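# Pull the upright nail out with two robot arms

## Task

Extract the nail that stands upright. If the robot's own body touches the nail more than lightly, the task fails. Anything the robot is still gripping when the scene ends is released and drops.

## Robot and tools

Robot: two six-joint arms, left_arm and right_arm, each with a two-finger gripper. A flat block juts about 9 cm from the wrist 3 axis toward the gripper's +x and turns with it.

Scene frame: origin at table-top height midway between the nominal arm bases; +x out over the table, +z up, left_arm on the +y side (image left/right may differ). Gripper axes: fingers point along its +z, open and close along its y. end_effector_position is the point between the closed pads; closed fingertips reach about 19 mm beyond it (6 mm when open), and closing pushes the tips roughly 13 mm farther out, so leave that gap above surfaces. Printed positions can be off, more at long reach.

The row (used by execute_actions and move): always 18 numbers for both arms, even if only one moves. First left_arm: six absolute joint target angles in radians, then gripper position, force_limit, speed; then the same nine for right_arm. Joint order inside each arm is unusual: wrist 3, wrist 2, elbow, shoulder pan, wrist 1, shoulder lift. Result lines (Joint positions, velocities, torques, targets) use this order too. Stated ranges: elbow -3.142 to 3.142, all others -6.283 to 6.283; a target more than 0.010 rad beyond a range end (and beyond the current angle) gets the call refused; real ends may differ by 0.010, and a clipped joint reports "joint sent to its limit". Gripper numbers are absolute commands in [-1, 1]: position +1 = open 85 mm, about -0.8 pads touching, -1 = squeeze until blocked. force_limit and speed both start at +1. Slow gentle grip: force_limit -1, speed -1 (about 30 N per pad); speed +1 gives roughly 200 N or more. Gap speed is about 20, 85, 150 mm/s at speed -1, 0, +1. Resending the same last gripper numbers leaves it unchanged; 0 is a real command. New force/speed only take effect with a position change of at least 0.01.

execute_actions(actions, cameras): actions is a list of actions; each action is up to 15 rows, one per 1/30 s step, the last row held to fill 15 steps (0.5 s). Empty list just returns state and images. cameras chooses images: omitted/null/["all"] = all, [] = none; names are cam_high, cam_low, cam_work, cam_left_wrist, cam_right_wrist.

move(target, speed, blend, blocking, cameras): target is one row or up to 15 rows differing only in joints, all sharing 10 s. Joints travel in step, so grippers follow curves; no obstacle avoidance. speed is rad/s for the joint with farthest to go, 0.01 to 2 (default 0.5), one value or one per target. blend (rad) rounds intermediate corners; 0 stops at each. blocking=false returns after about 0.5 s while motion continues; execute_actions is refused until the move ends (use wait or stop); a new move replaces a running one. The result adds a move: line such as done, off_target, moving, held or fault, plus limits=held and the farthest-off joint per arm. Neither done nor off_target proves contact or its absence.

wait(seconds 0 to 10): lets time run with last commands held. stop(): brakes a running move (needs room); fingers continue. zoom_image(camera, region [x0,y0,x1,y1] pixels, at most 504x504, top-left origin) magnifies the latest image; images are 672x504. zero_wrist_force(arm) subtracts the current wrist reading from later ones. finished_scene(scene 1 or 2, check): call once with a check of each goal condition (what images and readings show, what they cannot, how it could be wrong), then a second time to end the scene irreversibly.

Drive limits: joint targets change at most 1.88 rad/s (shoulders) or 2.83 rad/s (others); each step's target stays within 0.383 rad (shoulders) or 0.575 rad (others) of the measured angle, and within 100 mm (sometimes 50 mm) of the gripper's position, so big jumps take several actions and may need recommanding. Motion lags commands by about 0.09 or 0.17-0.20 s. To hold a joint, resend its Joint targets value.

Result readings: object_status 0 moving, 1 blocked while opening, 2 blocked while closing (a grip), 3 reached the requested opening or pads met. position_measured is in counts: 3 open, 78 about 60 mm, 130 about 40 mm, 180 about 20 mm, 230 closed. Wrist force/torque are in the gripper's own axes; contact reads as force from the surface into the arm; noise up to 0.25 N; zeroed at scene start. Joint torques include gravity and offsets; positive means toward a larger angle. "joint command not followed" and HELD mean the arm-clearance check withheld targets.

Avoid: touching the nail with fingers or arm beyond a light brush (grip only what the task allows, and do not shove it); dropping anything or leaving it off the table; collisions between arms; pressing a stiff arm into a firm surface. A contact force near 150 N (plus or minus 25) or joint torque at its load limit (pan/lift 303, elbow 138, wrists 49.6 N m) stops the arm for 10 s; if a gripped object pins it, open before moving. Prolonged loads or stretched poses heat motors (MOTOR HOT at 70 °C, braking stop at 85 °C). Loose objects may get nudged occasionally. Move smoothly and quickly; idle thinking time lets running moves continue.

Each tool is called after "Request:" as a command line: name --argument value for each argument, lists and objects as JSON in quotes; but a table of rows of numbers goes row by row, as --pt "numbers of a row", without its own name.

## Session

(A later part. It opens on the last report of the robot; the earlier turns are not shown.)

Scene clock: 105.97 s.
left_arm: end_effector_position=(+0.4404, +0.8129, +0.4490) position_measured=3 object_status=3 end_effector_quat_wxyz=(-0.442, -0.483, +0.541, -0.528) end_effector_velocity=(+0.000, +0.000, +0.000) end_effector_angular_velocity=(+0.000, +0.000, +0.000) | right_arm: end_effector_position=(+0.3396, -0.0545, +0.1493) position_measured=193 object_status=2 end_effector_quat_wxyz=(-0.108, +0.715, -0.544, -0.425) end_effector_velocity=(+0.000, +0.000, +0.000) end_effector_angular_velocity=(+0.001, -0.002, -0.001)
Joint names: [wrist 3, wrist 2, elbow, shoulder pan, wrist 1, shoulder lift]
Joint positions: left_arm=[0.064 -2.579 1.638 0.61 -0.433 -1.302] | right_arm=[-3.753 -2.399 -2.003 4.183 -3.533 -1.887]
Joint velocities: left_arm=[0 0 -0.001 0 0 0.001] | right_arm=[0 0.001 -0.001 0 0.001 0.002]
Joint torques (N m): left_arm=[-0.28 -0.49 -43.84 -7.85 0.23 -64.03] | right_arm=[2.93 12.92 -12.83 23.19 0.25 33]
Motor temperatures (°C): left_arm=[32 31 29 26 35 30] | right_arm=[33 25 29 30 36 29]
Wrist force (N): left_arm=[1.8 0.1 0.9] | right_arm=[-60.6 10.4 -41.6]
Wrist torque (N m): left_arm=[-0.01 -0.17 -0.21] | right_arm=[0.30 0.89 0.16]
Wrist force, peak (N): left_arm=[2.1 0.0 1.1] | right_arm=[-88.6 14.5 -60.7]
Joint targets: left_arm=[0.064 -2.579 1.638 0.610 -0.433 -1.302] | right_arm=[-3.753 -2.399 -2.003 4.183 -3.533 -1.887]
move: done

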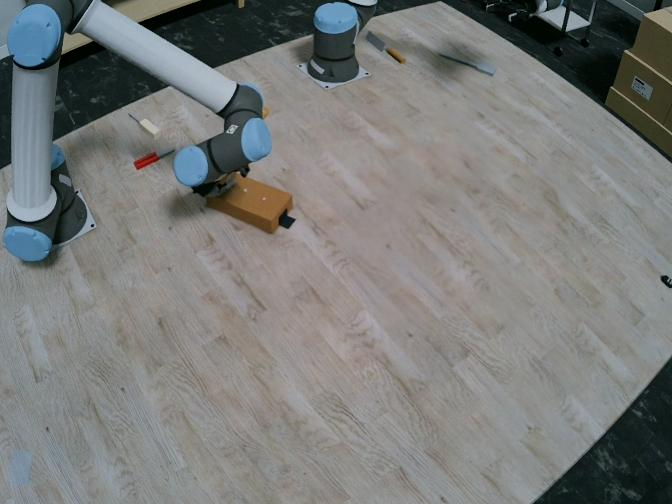

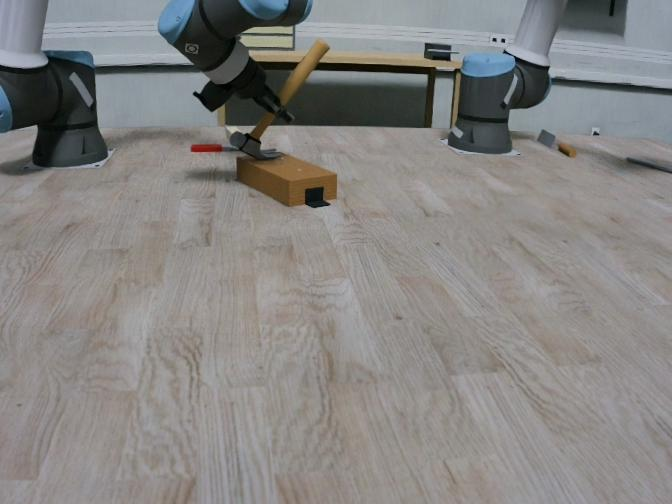

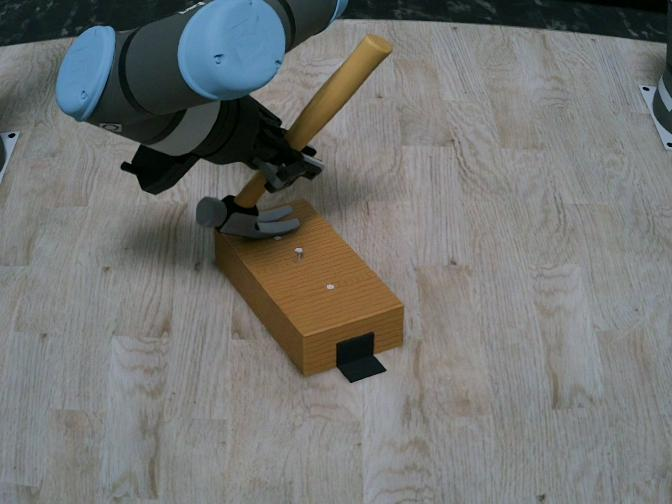

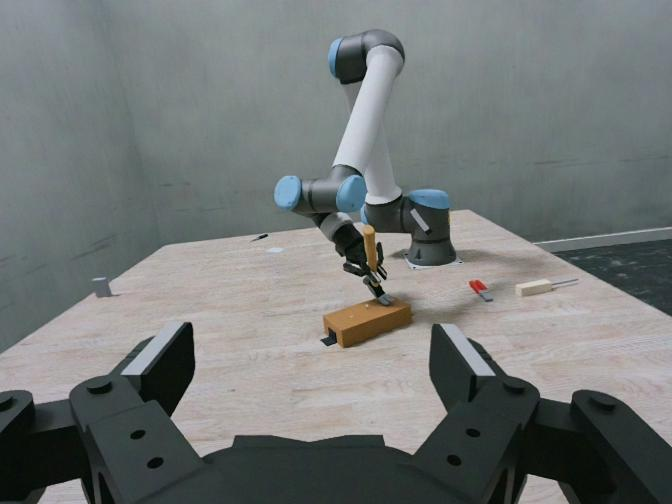

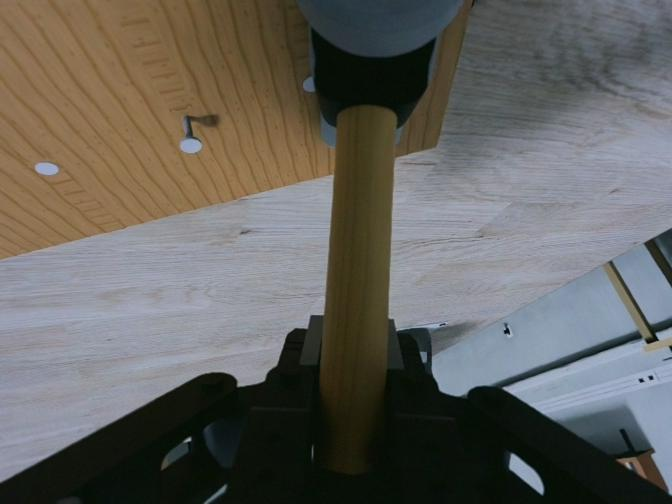

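Request:
move --target '[0.064,-2.579,1.638,0.610,-0.433,-1.302,1,1,1,-3.7526,-2.3985,-1.9671,4.1827,-3.6329,-1.8223,-1,1,1]' --speed 0.1

Request:
zoom_image --camera "cam_work" --region '[180, 120, 340, 240]'

Request:
zoom_image --camera "cam_low" --region '[200, 30, 360, 150]'

Request:
zoom_image --camera "cam_left_wrist" --region '[320, 200, 440, 320]'

Request:
zoom_image --camera "cam_high" --region '[160, 100, 320, 240]'

Scene clock: 110.13 s.
left_arm: end_effector_position=(+0.4404, +0.8129, +0.4490) position_measured=3 object_status=3 end_effector_quat_wxyz=(-0.442, -0.483, +0.541, -0.528) end_effector_velocity=(+0.000, +0.001, +0.000) end_effector_angular_velocity=(+0.000, +0.001, +0.000) | right_arm: end_effector_position=(+0.3391, -0.0553, +0.2045) position_measured=193 object_status=2 end_effector_quat_wxyz=(-0.108, +0.715, -0.544, -0.426) end_effector_velocity=(+0.000, +0.000, +0.000) end_effector_angular_velocity=(-0.001, +0.001, -0.001)
Joint names: [wrist 3, wrist 2, elbow, shoulder pan, wrist 1, shoulder lift]
Joint positions: left_arm=[0.064 -2.579 1.638 0.61 -0.433 -1.302] | right_arm=[-3.753 -2.399 -1.967 4.183 -3.633 -1.822]
Joint velocities: left_arm=[0 0 -0.001 0.001 0 0.001] | right_arm=[0 0 0.001 -0.001 -0.002 0]
Joint torques (N m): left_arm=[0.23 -0.88 -44.34 -5.08 0.11 -65.95] | right_arm=[2.94 -5.5 38.29 14.27 -7.52 74.95]
Motor temperatures (°C): left_arm=[32 31 29 26 35 30] | right_arm=[33 25 29 30 36 29]
Wrist force (N): left_arm=[1.7 0.2 0.9] | right_arm=[0.0 0.0 2.9]
Wrist torque (N m): left_arm=[0.01 -0.16 -0.21] | right_arm=[0.07 -0.29 0.08]
Wrist force, peak (N): left_arm=[2.1 -0.1 0.9] | right_arm=[-63.1 10.5 -43.2]
Joint targets: left_arm=[0.064 -2.579 1.638 0.610 -0.433 -1.302] | right_arm=[-3.753 -2.399 -1.967 4.183 -3.633 -1.822]
move: done

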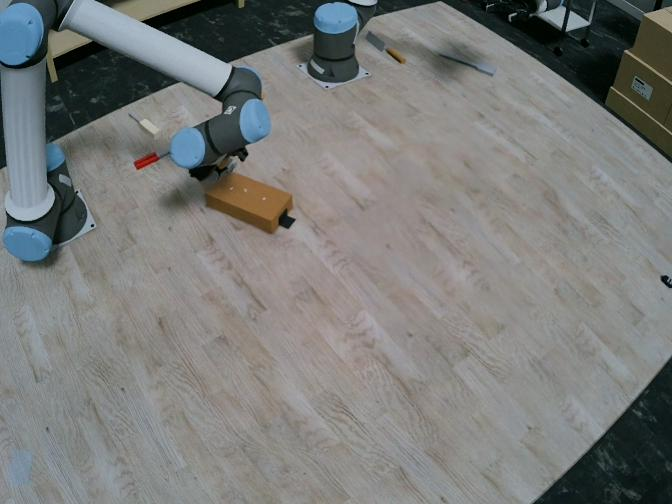

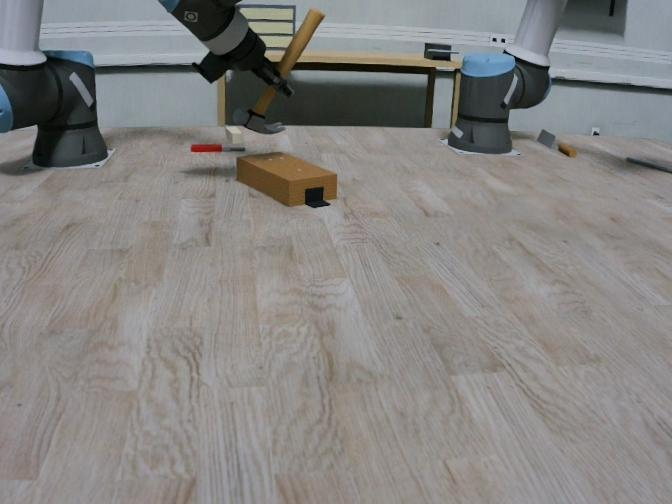

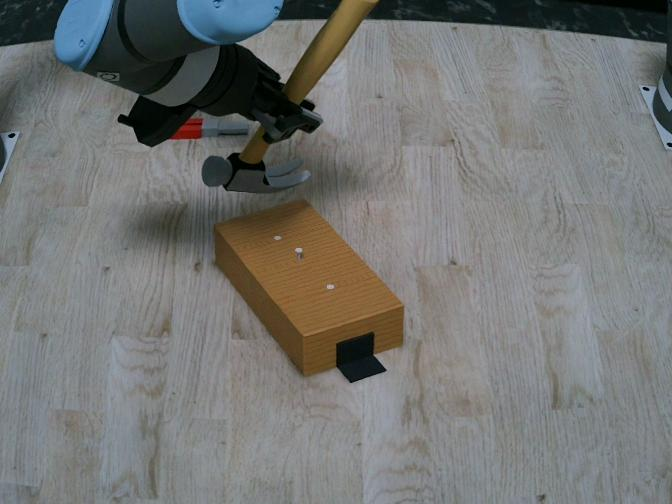

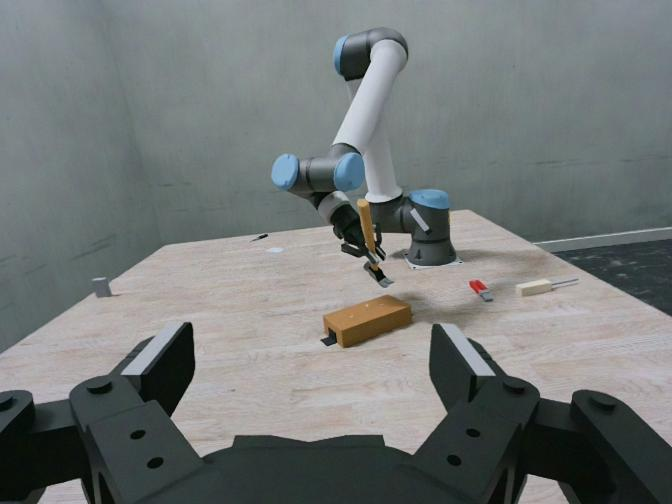

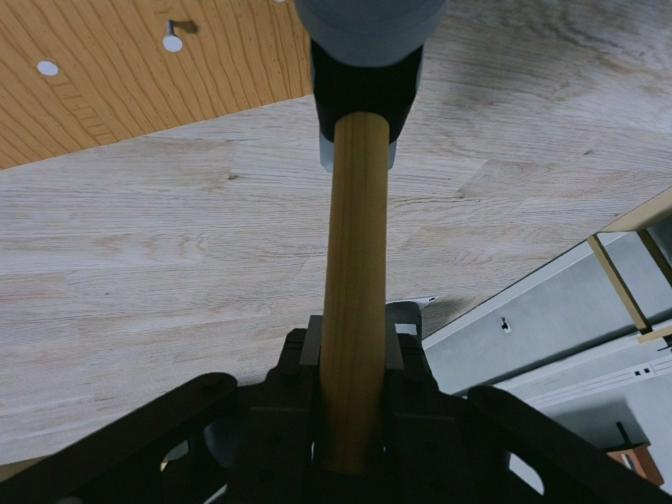

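Scaled by 3.150 from the camera's 672x504 image, which has a finer 960x720 frame.

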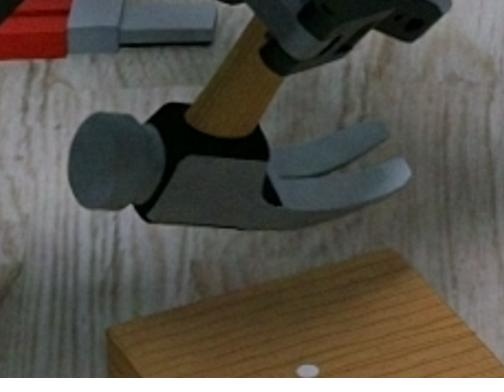

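Scaled by 3.150 from the camera's 672x504 image, which has a finer 960x720 frame.

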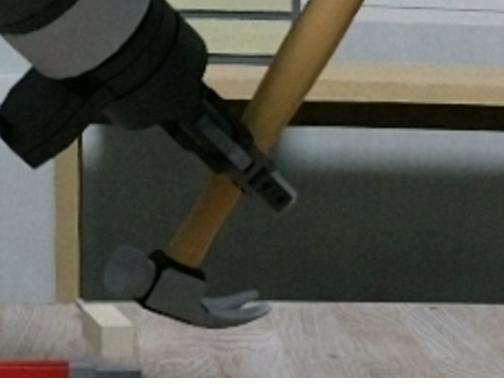

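Scaled by 4.200 from the camera's 672x504 image, which has a finer 960x720 frame.

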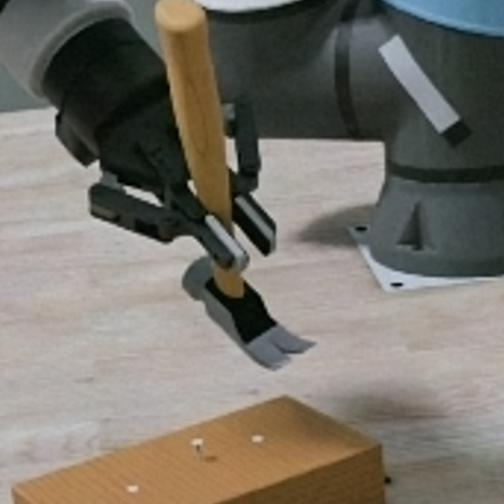

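Scaled by 3.150 from the camera's 672x504 image, which has a finer 960x720 frame.

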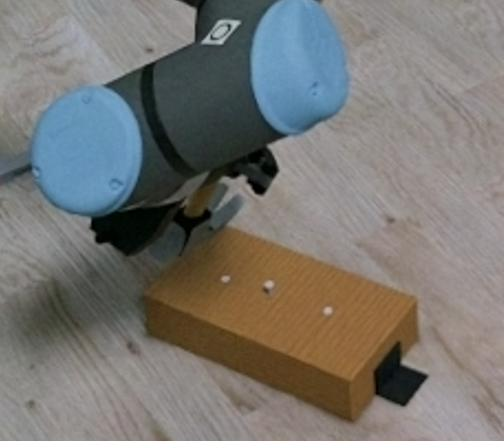

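Request:
move --target '[0.064,-2.579,1.638,0.610,-0.433,-1.302,1,1,1,-3.9156,-2.2653,-2.0423,4.1422,-3.5180,-1.7139,-1,1,1]' --speed 0.2

Request:
zoom_image --camera "cam_work" --region '[220, 130, 340, 250]'

Request:
zoom_image --camera "cam_low" --region '[220, 80, 340, 190]'

Request:
zoom_image --camera "cam_left_wrist" --region '[320, 220, 440, 340]'

Scene clock: 114.30 s.
left_arm: end_effector_position=(+0.4404, +0.8129, +0.4490) position_measured=3 object_status=3 end_effector_quat_wxyz=(-0.442, -0.483, +0.541, -0.528) end_effector_velocity=(+0.001, +0.000, +0.000) end_effector_angular_velocity=(+0.000, +0.000, +0.001) | right_arm: end_effector_position=(+0.3795, -0.0864, +0.2094) position_measured=193 object_status=2 end_effector_quat_wxyz=(-0.230, +0.760, -0.494, -0.354) end_effector_velocity=(+0.000, +0.000, +0.001) end_effector_angular_velocity=(+0.002, -0.004, +0.001)
Joint names: [wrist 3, wrist 2, elbow, shoulder pan, wrist 1, shoulder lift]
Joint positions: left_arm=[0.064 -2.579 1.638 0.61 -0.433 -1.302] | right_arm=[-3.915 -2.265 -2.042 4.142 -3.518 -1.714]
Joint velocities: left_arm=[0 -0.001 -0.001 0 0 0] | right_arm=[-0.002 0.001 -0.001 0 0.001 0.002]
Joint torques (N m): left_arm=[-0.17 -0.61 -44.07 -4.72 -0.3 -66.79] | right_arm=[-3.08 1.97 27.53 -16.99 1.97 67.33]
Motor temperatures (°C): left_arm=[32 31 29 26 35 30] | right_arm=[33 25 29 30 36 29]
Wrist force (N): left_arm=[1.6 0.2 0.7] | right_arm=[0.3 1.0 2.9]
Wrist torque (N m): left_arm=[0.01 -0.15 -0.22] | right_arm=[0.13 -0.23 0.15]
Wrist force, peak (N): left_arm=[1.9 0.3 0.9] | right_arm=[-0.7 0.0 4.3]
Joint targets: left_arm=[0.064 -2.579 1.638 0.610 -0.433 -1.302] | right_arm=[-3.916 -2.265 -2.042 4.142 -3.518 -1.714]
move: done

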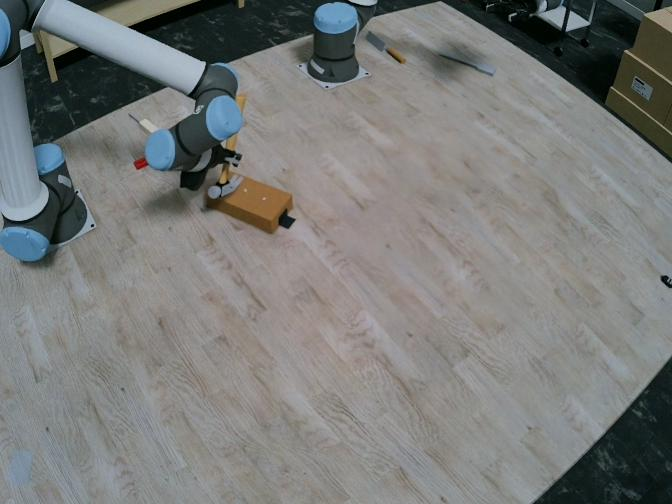

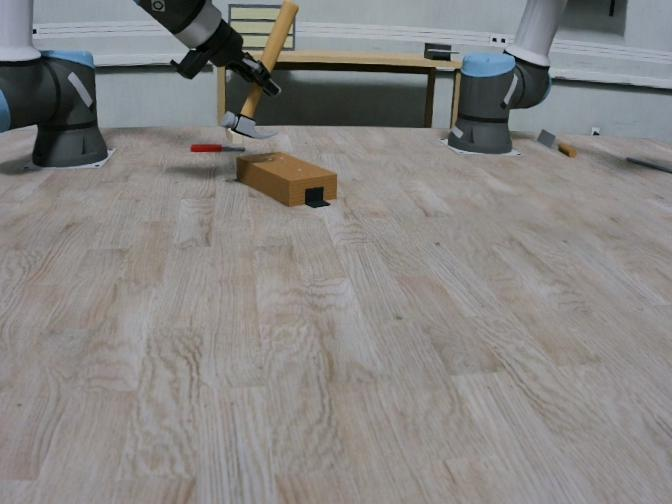

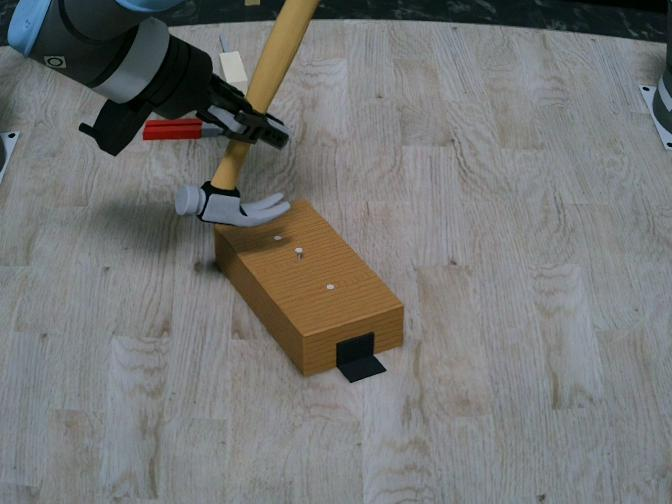

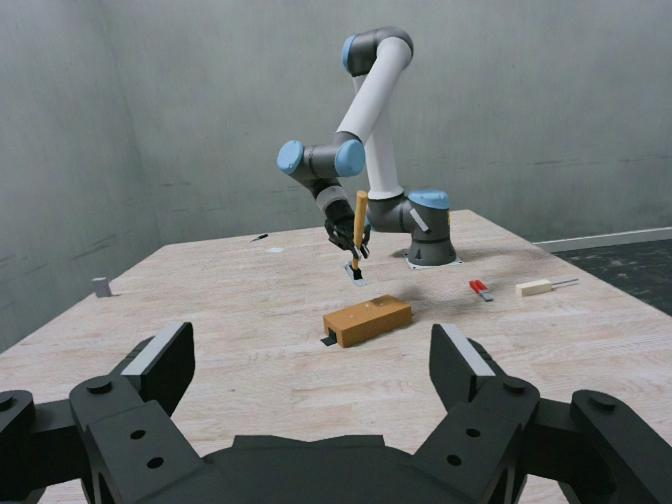

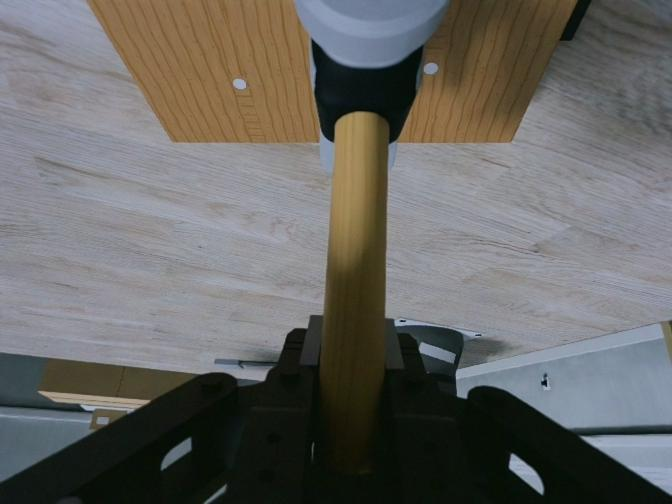

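Scaled by 4.200 from the camera's 672x504 image, which has a finer 960x720 frame.

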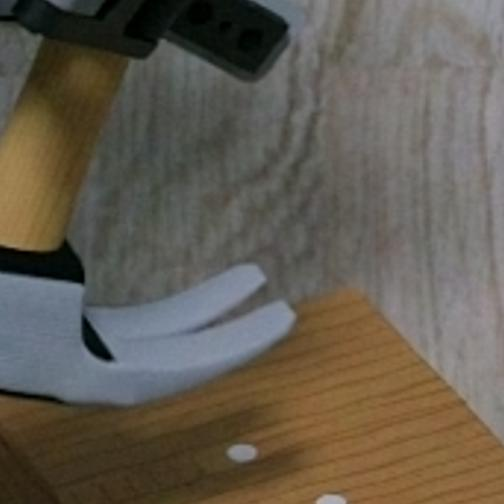

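Scaled by 4.200 from the camera's 672x504 image, which has a finer 960x720 frame.

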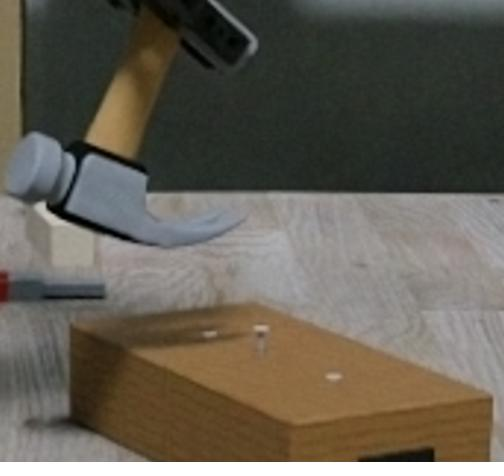

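Scaled by 4.200 from the camera's 672x504 image, which has a finer 960x720 frame.

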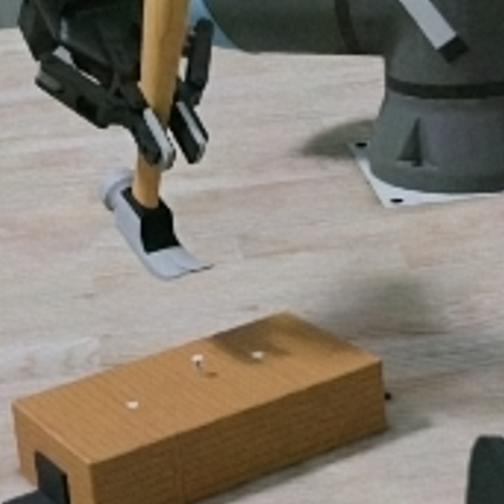

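Request:
move --target '[0.064,-2.579,1.638,0.610,-0.433,-1.302,1,1,1,-3.8909,-1.9591,-1.9642,4.3045,-3.7294,-1.7738,-1,1,1]' --speed 0.15

Request:
zoom_image --camera "cam_work" --region '[240, 170, 340, 270]'

Request:
zoom_image --camera "cam_low" --region '[230, 100, 330, 190]'

Request:
zoom_image --camera "cam_left_wrist" --region '[330, 240, 430, 340]'

Scene clock: 118.03 s.
left_arm: end_effector_position=(+0.4404, +0.8129, +0.4490) position_measured=3 object_status=3 end_effector_quat_wxyz=(-0.442, -0.483, +0.541, -0.528) end_effector_velocity=(+0.000, +0.000, +0.000) end_effector_angular_velocity=(+0.000, -0.001, +0.000) | right_arm: end_effector_position=(+0.3693, -0.0633, +0.1712) position_measured=193 object_status=2 end_effector_quat_wxyz=(-0.146, +0.808, -0.526, -0.224) end_effector_velocity=(+0.000, +0.000, +0.000) end_effector_angular_velocity=(-0.002, -0.001, +0.001)
Joint names: [wrist 3, wrist 2, elbow, shoulder pan, wrist 1, shoulder lift]
Joint positions: left_arm=[0.064 -2.579 1.638 0.61 -0.433 -1.302] | right_arm=[-3.891 -1.959 -1.964 4.304 -3.729 -1.774]
Joint velocities: left_arm=[0 0 0 0 0 0] | right_arm=[0 0.001 0 0.001 -0.001 -0.001]
Joint torques (N m): left_arm=[-0.18 -1.17 -42.98 -7 -0.51 -63.42] | right_arm=[3.06 2.78 40.43 20.68 -7.3 45.76]
Motor temperatures (°C): left_arm=[32 31 29 26 35 30] | right_arm=[33 25 29 30 36 29]
Wrist force (N): left_arm=[1.8 0.2 0.6] | right_arm=[-0.5 1.0 3.6]
Wrist torque (N m): left_arm=[0.00 -0.18 -0.21] | right_arm=[0.01 -0.28 0.14]
Wrist force, peak (N): left_arm=[2.1 0.3 0.7] | right_arm=[-0.2 0.8 4.1]
Joint targets: left_arm=[0.064 -2.579 1.638 0.610 -0.433 -1.302] | right_arm=[-3.891 -1.959 -1.964 4.305 -3.729 -1.774]
move: done

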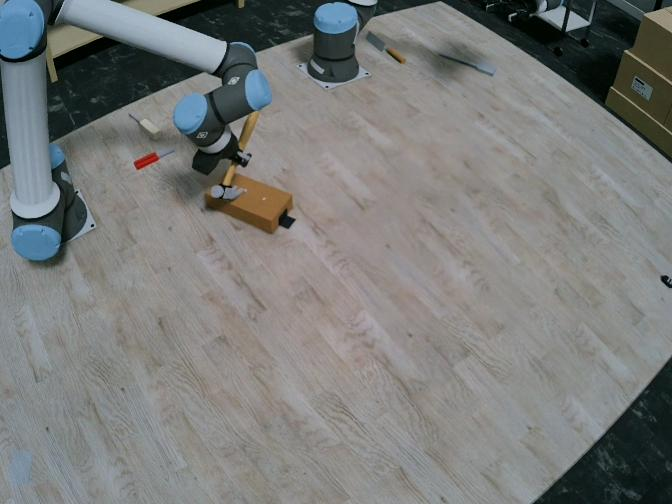

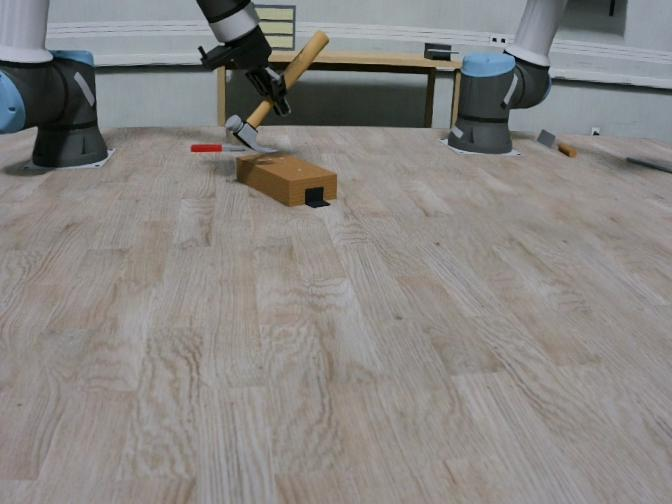

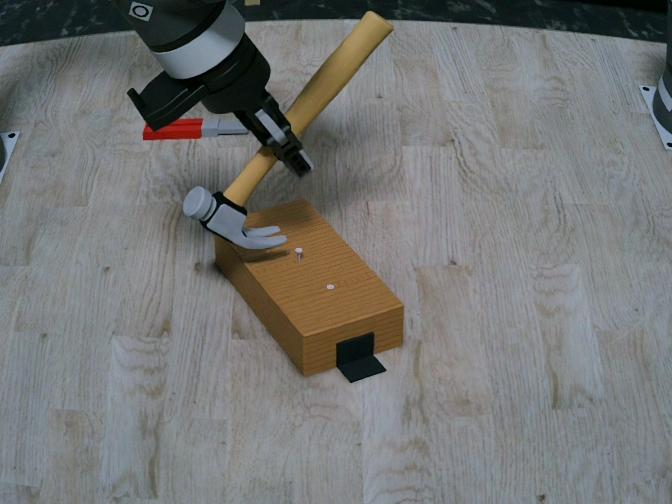

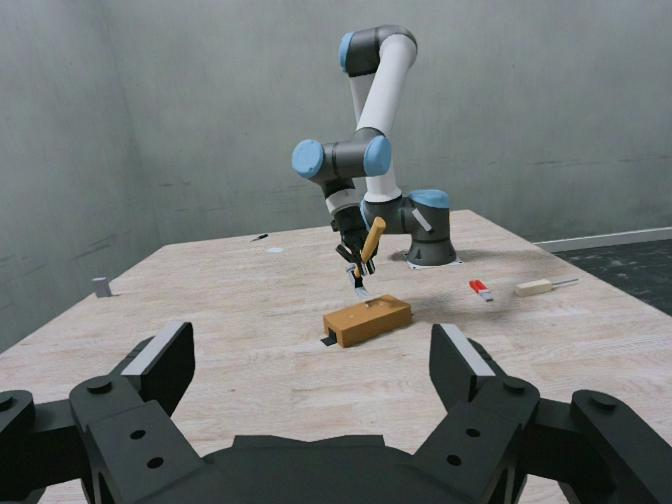

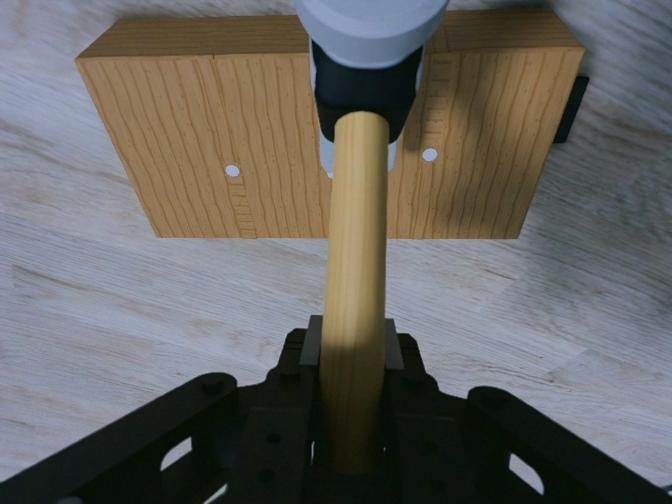

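Scaled by 5.040 from the camera's 672x504 image, which has a finer 960x720 frame.

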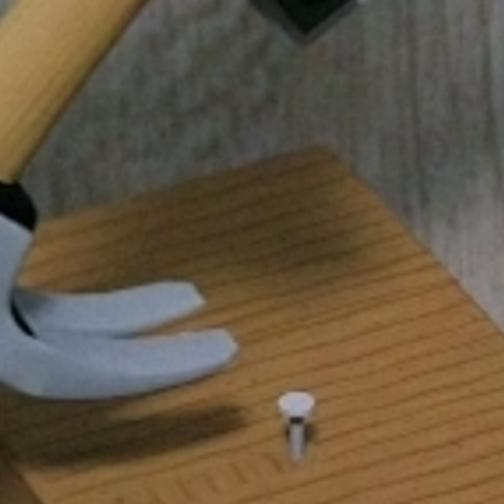

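Scaled by 5.040 from the camera's 672x504 image, which has a finer 960x720 frame.

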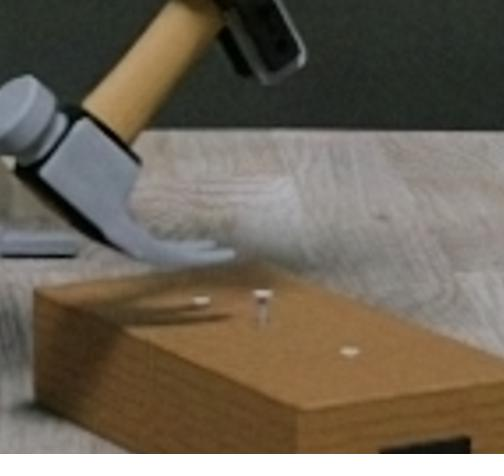

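Scaled by 5.040 from the camera's 672x504 image, which has a finer 960x720 frame.

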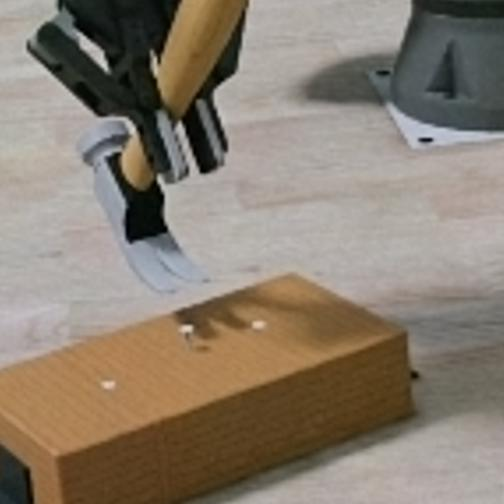

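Request:
move --pt "0.064 -2.579 1.638 0.610 -0.433 -1.302 1 1 1 -3.8991 -1.9623 -1.9712 4.2968 -3.6954 -1.8040 -1 1 1" --pt "0.064 -2.579 1.638 0.610 -0.433 -1.302 1 1 1 -3.8817 -1.9557 -1.9613 4.3142 -3.6924 -1.8103 -1 1 1" --speed 0.04

Request:
zoom_image --camera "cam_work" --region '[260, 205, 340, 265]'

Request:
zoom_image --camera "cam_low" --region '[240, 125, 320, 185]'

Request:
zoom_image --camera "cam_left_wrist" --region '[340, 260, 420, 320]'

Scene clock: 120.50 s.
left_arm: end_effector_position=(+0.4404, +0.8129, +0.4490) position_measured=3 object_status=3 end_effector_quat_wxyz=(-0.442, -0.483, +0.541, -0.528) end_effector_velocity=(+0.000, +0.000, +0.000) end_effector_angular_velocity=(+0.000, +0.000, +0.000) | right_arm: end_effector_position=(+0.3699, -0.0499, +0.1502) position_measured=193 object_status=2 end_effector_quat_wxyz=(-0.146, +0.808, -0.526, -0.224) end_effector_velocity=(-0.001, +0.001, -0.001) end_effector_angular_velocity=(-0.001, +0.000, +0.000)
Joint names: [wrist 3, wrist 2, elbow, shoulder pan, wrist 1, shoulder lift]
Joint positions: left_arm=[0.064 -2.579 1.638 0.61 -0.433 -1.302] | right_arm=[-3.882 -1.956 -1.961 4.314 -3.692 -1.81]
Joint velocities: left_arm=[0 0.001 0 0 0 0] | right_arm=[0.002 0.001 0.001 0.002 0.001 -0.002]
Joint torques (N m): left_arm=[-0.39 -0.92 -43.3 -2.55 -0.56 -66.24] | right_arm=[3.32 2.63 39.71 21.02 0.61 48.74]
Motor temperatures (°C): left_arm=[32 31 29 26 35 30] | right_arm=[33 25 29 30 36 29]
Wrist force (N): left_arm=[2.0 0.2 0.8] | right_arm=[-0.2 0.6 4.0]
Wrist torque (N m): left_arm=[0.00 -0.21 -0.21] | right_arm=[-0.04 -0.30 0.13]
Wrist force, peak (N): left_arm=[2.0 0.3 0.8] | right_arm=[-0.4 1.0 4.3]
Joint targets: left_arm=[0.064 -2.579 1.638 0.610 -0.433 -1.302] | right_arm=[-3.882 -1.956 -1.961 4.314 -3.692 -1.810]
move: done

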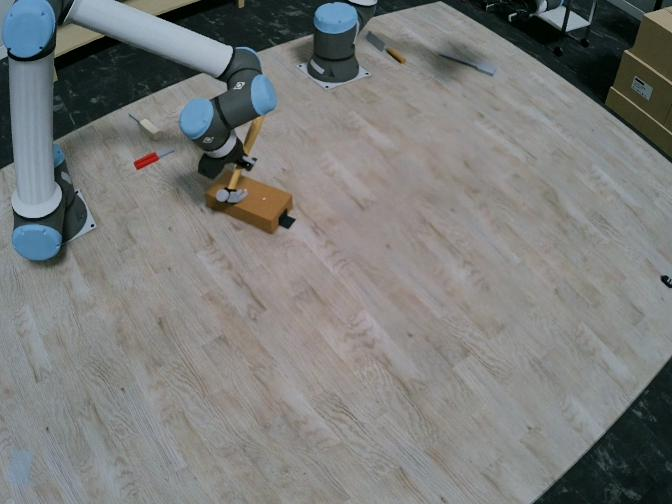

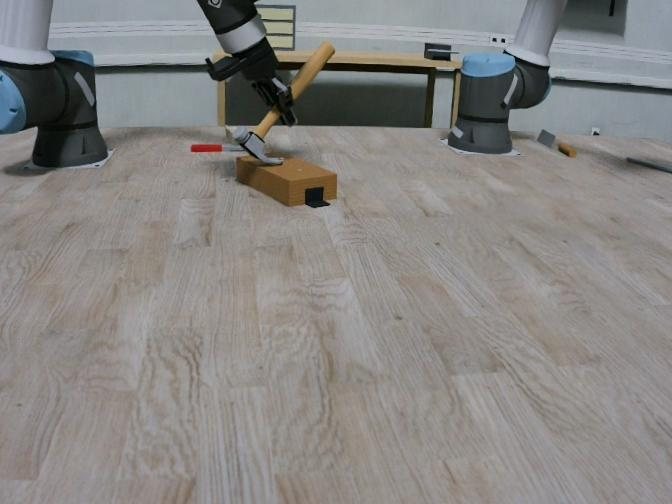

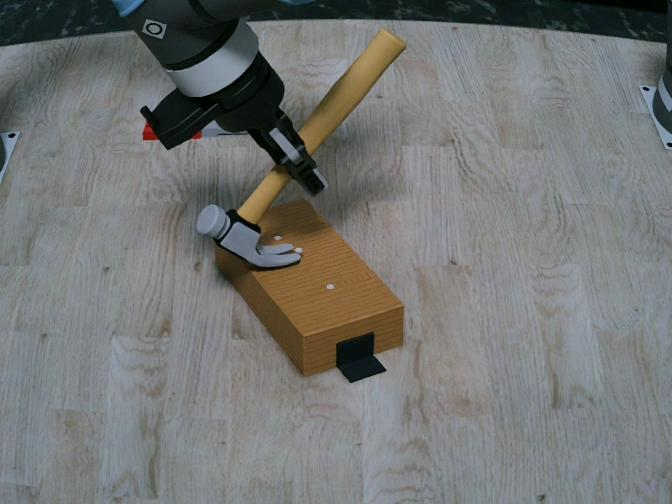

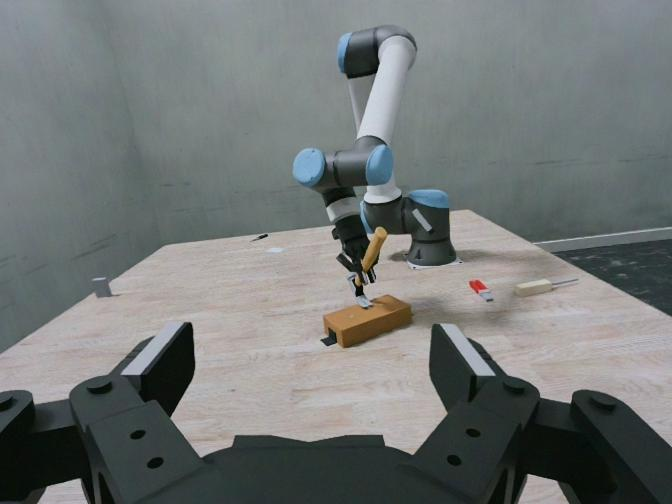

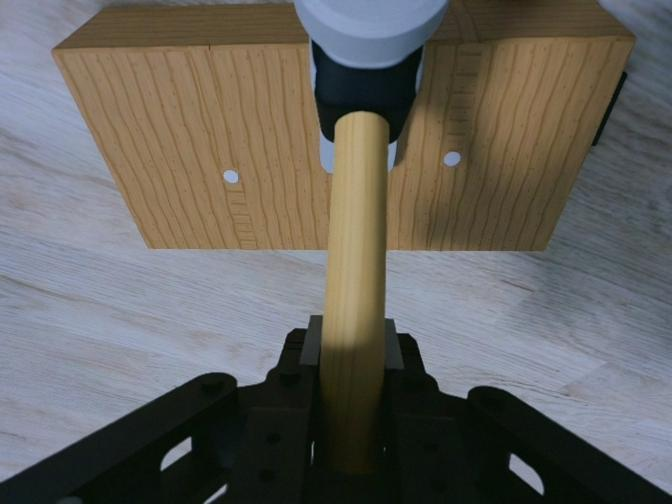

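Scaled by 6.300 from the camera's 672x504 image, which has a finer 960x720 frame.

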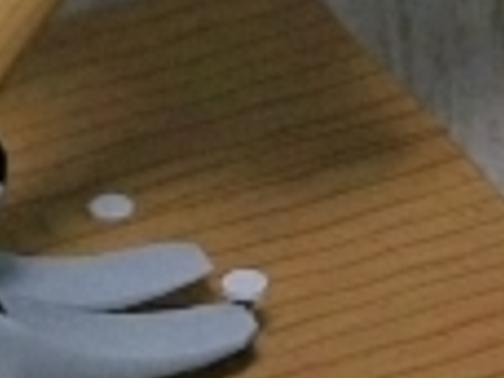

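Scaled by 6.300 from the camera's 672x504 image, which has a finer 960x720 frame.

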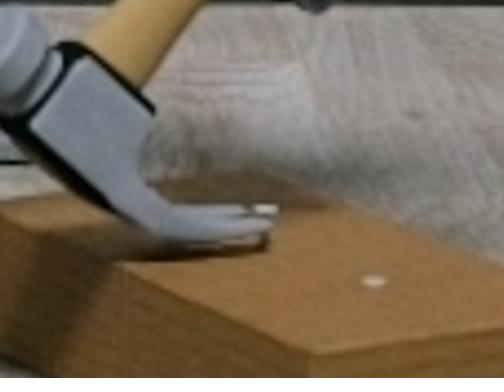

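Scaled by 6.300 from the camera's 672x504 image, which has a finer 960x720 frame.

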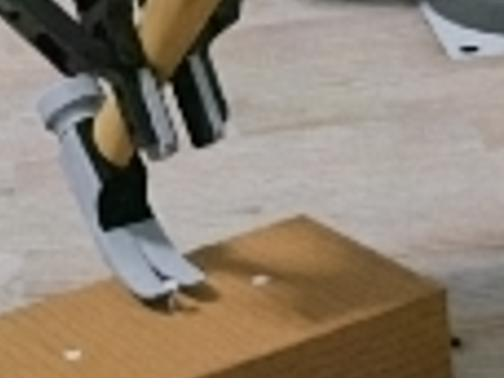

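Request:
move --pt "0.064 -2.579 1.638 0.610 -0.433 -1.302 1 1 1 -3.8726 -1.9522 -1.9562 4.3233 -3.6908 -1.8136 -1 1 1" --speed 0.03 --cameras '["cam_work","cam_low"]'

Request:
zoom_image --camera "cam_work" --region '[200, 205, 340, 310]'

Request:
zoom_image --camera "cam_low" --region '[240, 125, 320, 185]'

Scene clock: 123.23 s.
left_arm: end_effector_position=(+0.4404, +0.8129, +0.4490) position_measured=3 object_status=3 end_effector_quat_wxyz=(-0.442, -0.483, +0.541, -0.528) end_effector_velocity=(+0.000, +0.000, +0.001) end_effector_angular_velocity=(+0.001, -0.001, +0.001) | right_arm: end_effector_position=(+0.3674, -0.0442, +0.1502) position_measured=193 object_status=2 end_effector_quat_wxyz=(-0.146, +0.808, -0.526, -0.224) end_effector_velocity=(+0.000, +0.001, +0.000) end_effector_angular_velocity=(-0.001, +0.000, -0.001)
Joint names: [wrist 3, wrist 2, elbow, shoulder pan, wrist 1, shoulder lift]
Joint positions: left_arm=[0.064 -2.579 1.638 0.61 -0.433 -1.302] | right_arm=[-3.873 -1.952 -1.956 4.323 -3.691 -1.814]
Joint velocities: left_arm=[0 0 0 0.001 0 -0.001] | right_arm=[0.002 0.001 0.001 0.001 0 -0.001]
Joint torques (N m): left_arm=[0.04 -0.77 -43.92 -4 -0.68 -63.74] | right_arm=[3.05 1.41 39.63 23.19 0.38 49.24]
Motor temperatures (°C): left_arm=[32 31 29 26 35 30] | right_arm=[33 25 29 30 36 29]
Wrist force (N): left_arm=[1.7 0.2 0.6] | right_arm=[2.4 -1.6 3.2]
Wrist torque (N m): left_arm=[0.01 -0.16 -0.21] | right_arm=[0.25 -0.03 -0.01]
Wrist force, peak (N): left_arm=[2.0 0.4 0.8] | right_arm=[2.5 -2.1 3.8]
Joint targets: left_arm=[0.064 -2.579 1.638 0.610 -0.433 -1.302] | right_arm=[-3.873 -1.952 -1.956 4.323 -3.691 -1.814]
move: done
Images, in order (width x height): cam_low 672x504, cam_work 672x504.

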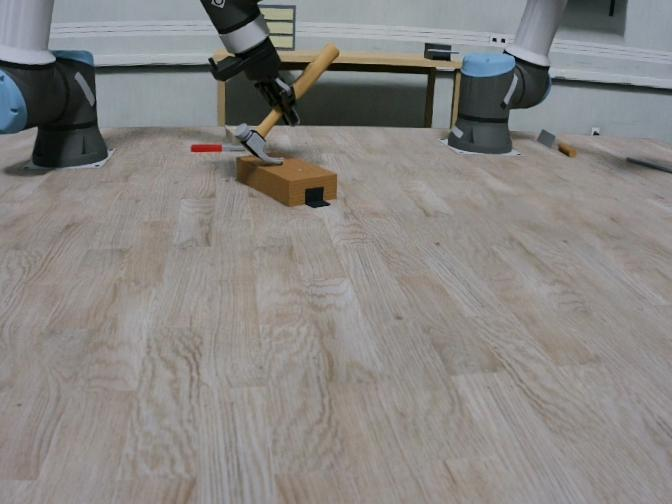

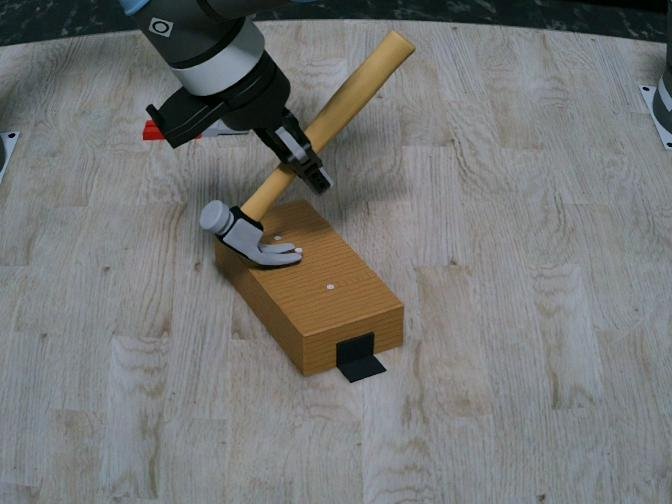

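Scaled by 3.600 from the camera's 672x504 image, which has a finer 960x720 frame.

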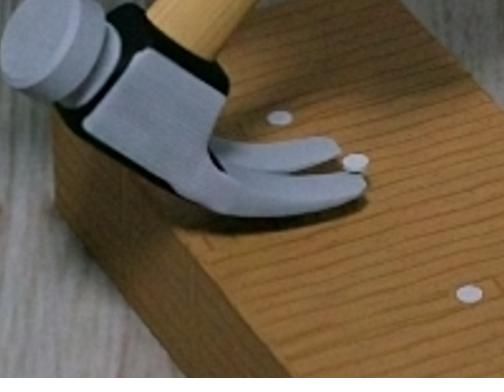

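Scaled by 6.300 from the camera's 672x504 image, which has a finer 960x720 frame.

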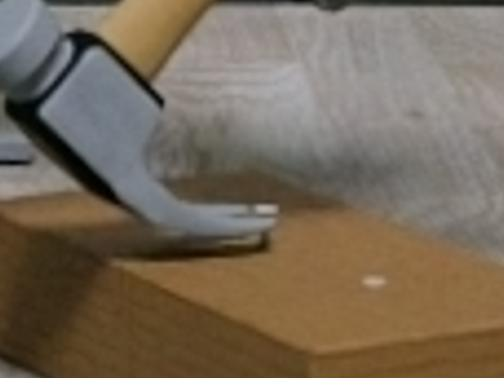

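Request:
move --pt "0.064 -2.579 1.638 0.610 -0.433 -1.302 1 1 1 -3.8636 -1.9488 -1.9511 4.3324 -3.6893 -1.8169 -1 1 1" --speed 0.03 --cameras '["cam_work","cam_low"]'

Request:
zoom_image --camera "cam_work" --region '[200, 205, 340, 310]'

Request:
zoom_image --camera "cam_low" --region '[240, 125, 320, 185]'

Scene clock: 124.27 s.
left_arm: end_effector_position=(+0.4404, +0.8129, +0.4490) position_measured=3 object_status=3 end_effector_quat_wxyz=(-0.442, -0.483, +0.541, -0.528) end_effector_velocity=(+0.000, +0.000, +0.000) end_effector_angular_velocity=(+0.000, +0.000, +0.000) | right_arm: end_effector_position=(+0.3647, -0.0385, +0.1502) position_measured=193 object_status=2 end_effector_quat_wxyz=(-0.146, +0.808, -0.526, -0.224) end_effector_velocity=(-0.001, +0.001, -0.001) end_effector_angular_velocity=(+0.000, +0.000, +0.000)
Joint names: [wrist 3, wrist 2, elbow, shoulder pan, wrist 1, shoulder lift]
Joint positions: left_arm=[0.064 -2.579 1.638 0.61 -0.433 -1.302] | right_arm=[-3.864 -1.949 -1.951 4.332 -3.689 -1.817]
Joint velocities: left_arm=[0 -0.001 0 0 0 0] | right_arm=[0.002 0.001 0.001 0.002 0.001 -0.001]
Joint torques (N m): left_arm=[-0.04 -0.28 -42.3 -5.67 -0.96 -66.2] | right_arm=[3.39 0.94 39.57 22.51 0.31 49.22]
Motor temperatures (°C): left_arm=[32 31 29 26 35 30] | right_arm=[33 25 29 30 36 29]
Wrist force (N): left_arm=[1.7 0.3 0.9] | right_arm=[2.6 -3.0 3.2]
Wrist torque (N m): left_arm=[0.02 -0.15 -0.21] | right_arm=[0.26 -0.09 -0.08]
Wrist force, peak (N): left_arm=[2.0 0.0 0.9] | right_arm=[2.6 -3.0 3.2]
Joint targets: left_arm=[0.064 -2.579 1.638 0.610 -0.433 -1.302] | right_arm=[-3.864 -1.949 -1.951 4.332 -3.689 -1.817]
move: done
Images, in order (width x height): cam_low 672x504, cam_work 672x504.

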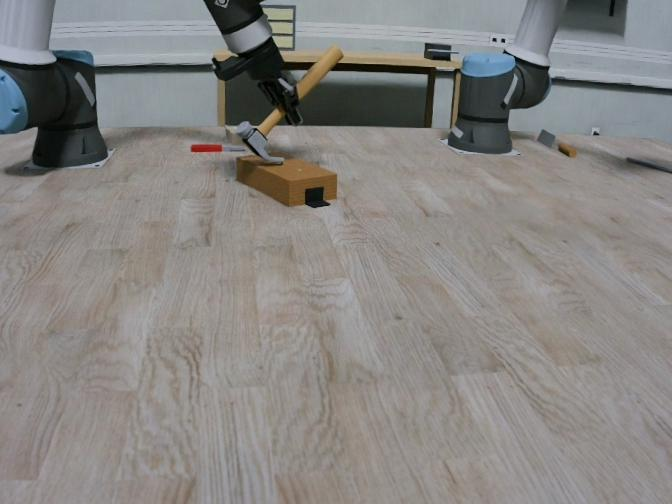

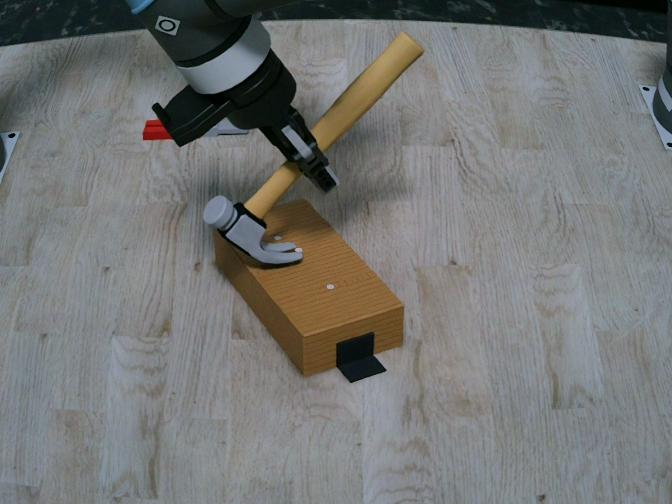

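Scaled by 3.600 from the camera's 672x504 image, which has a finer 960x720 frame.

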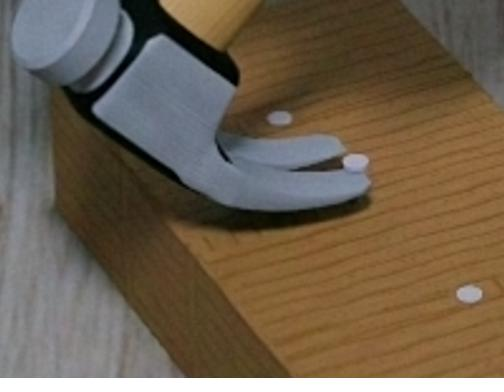

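Scaled by 6.300 from the camera's 672x504 image, which has a finer 960x720 frame.

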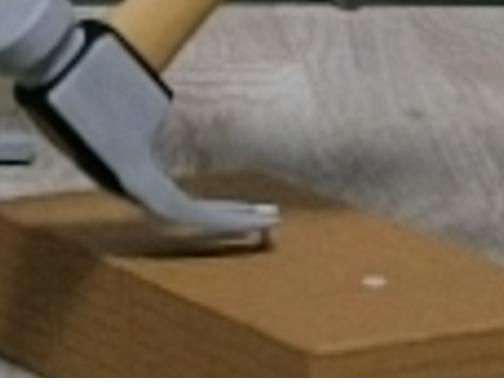

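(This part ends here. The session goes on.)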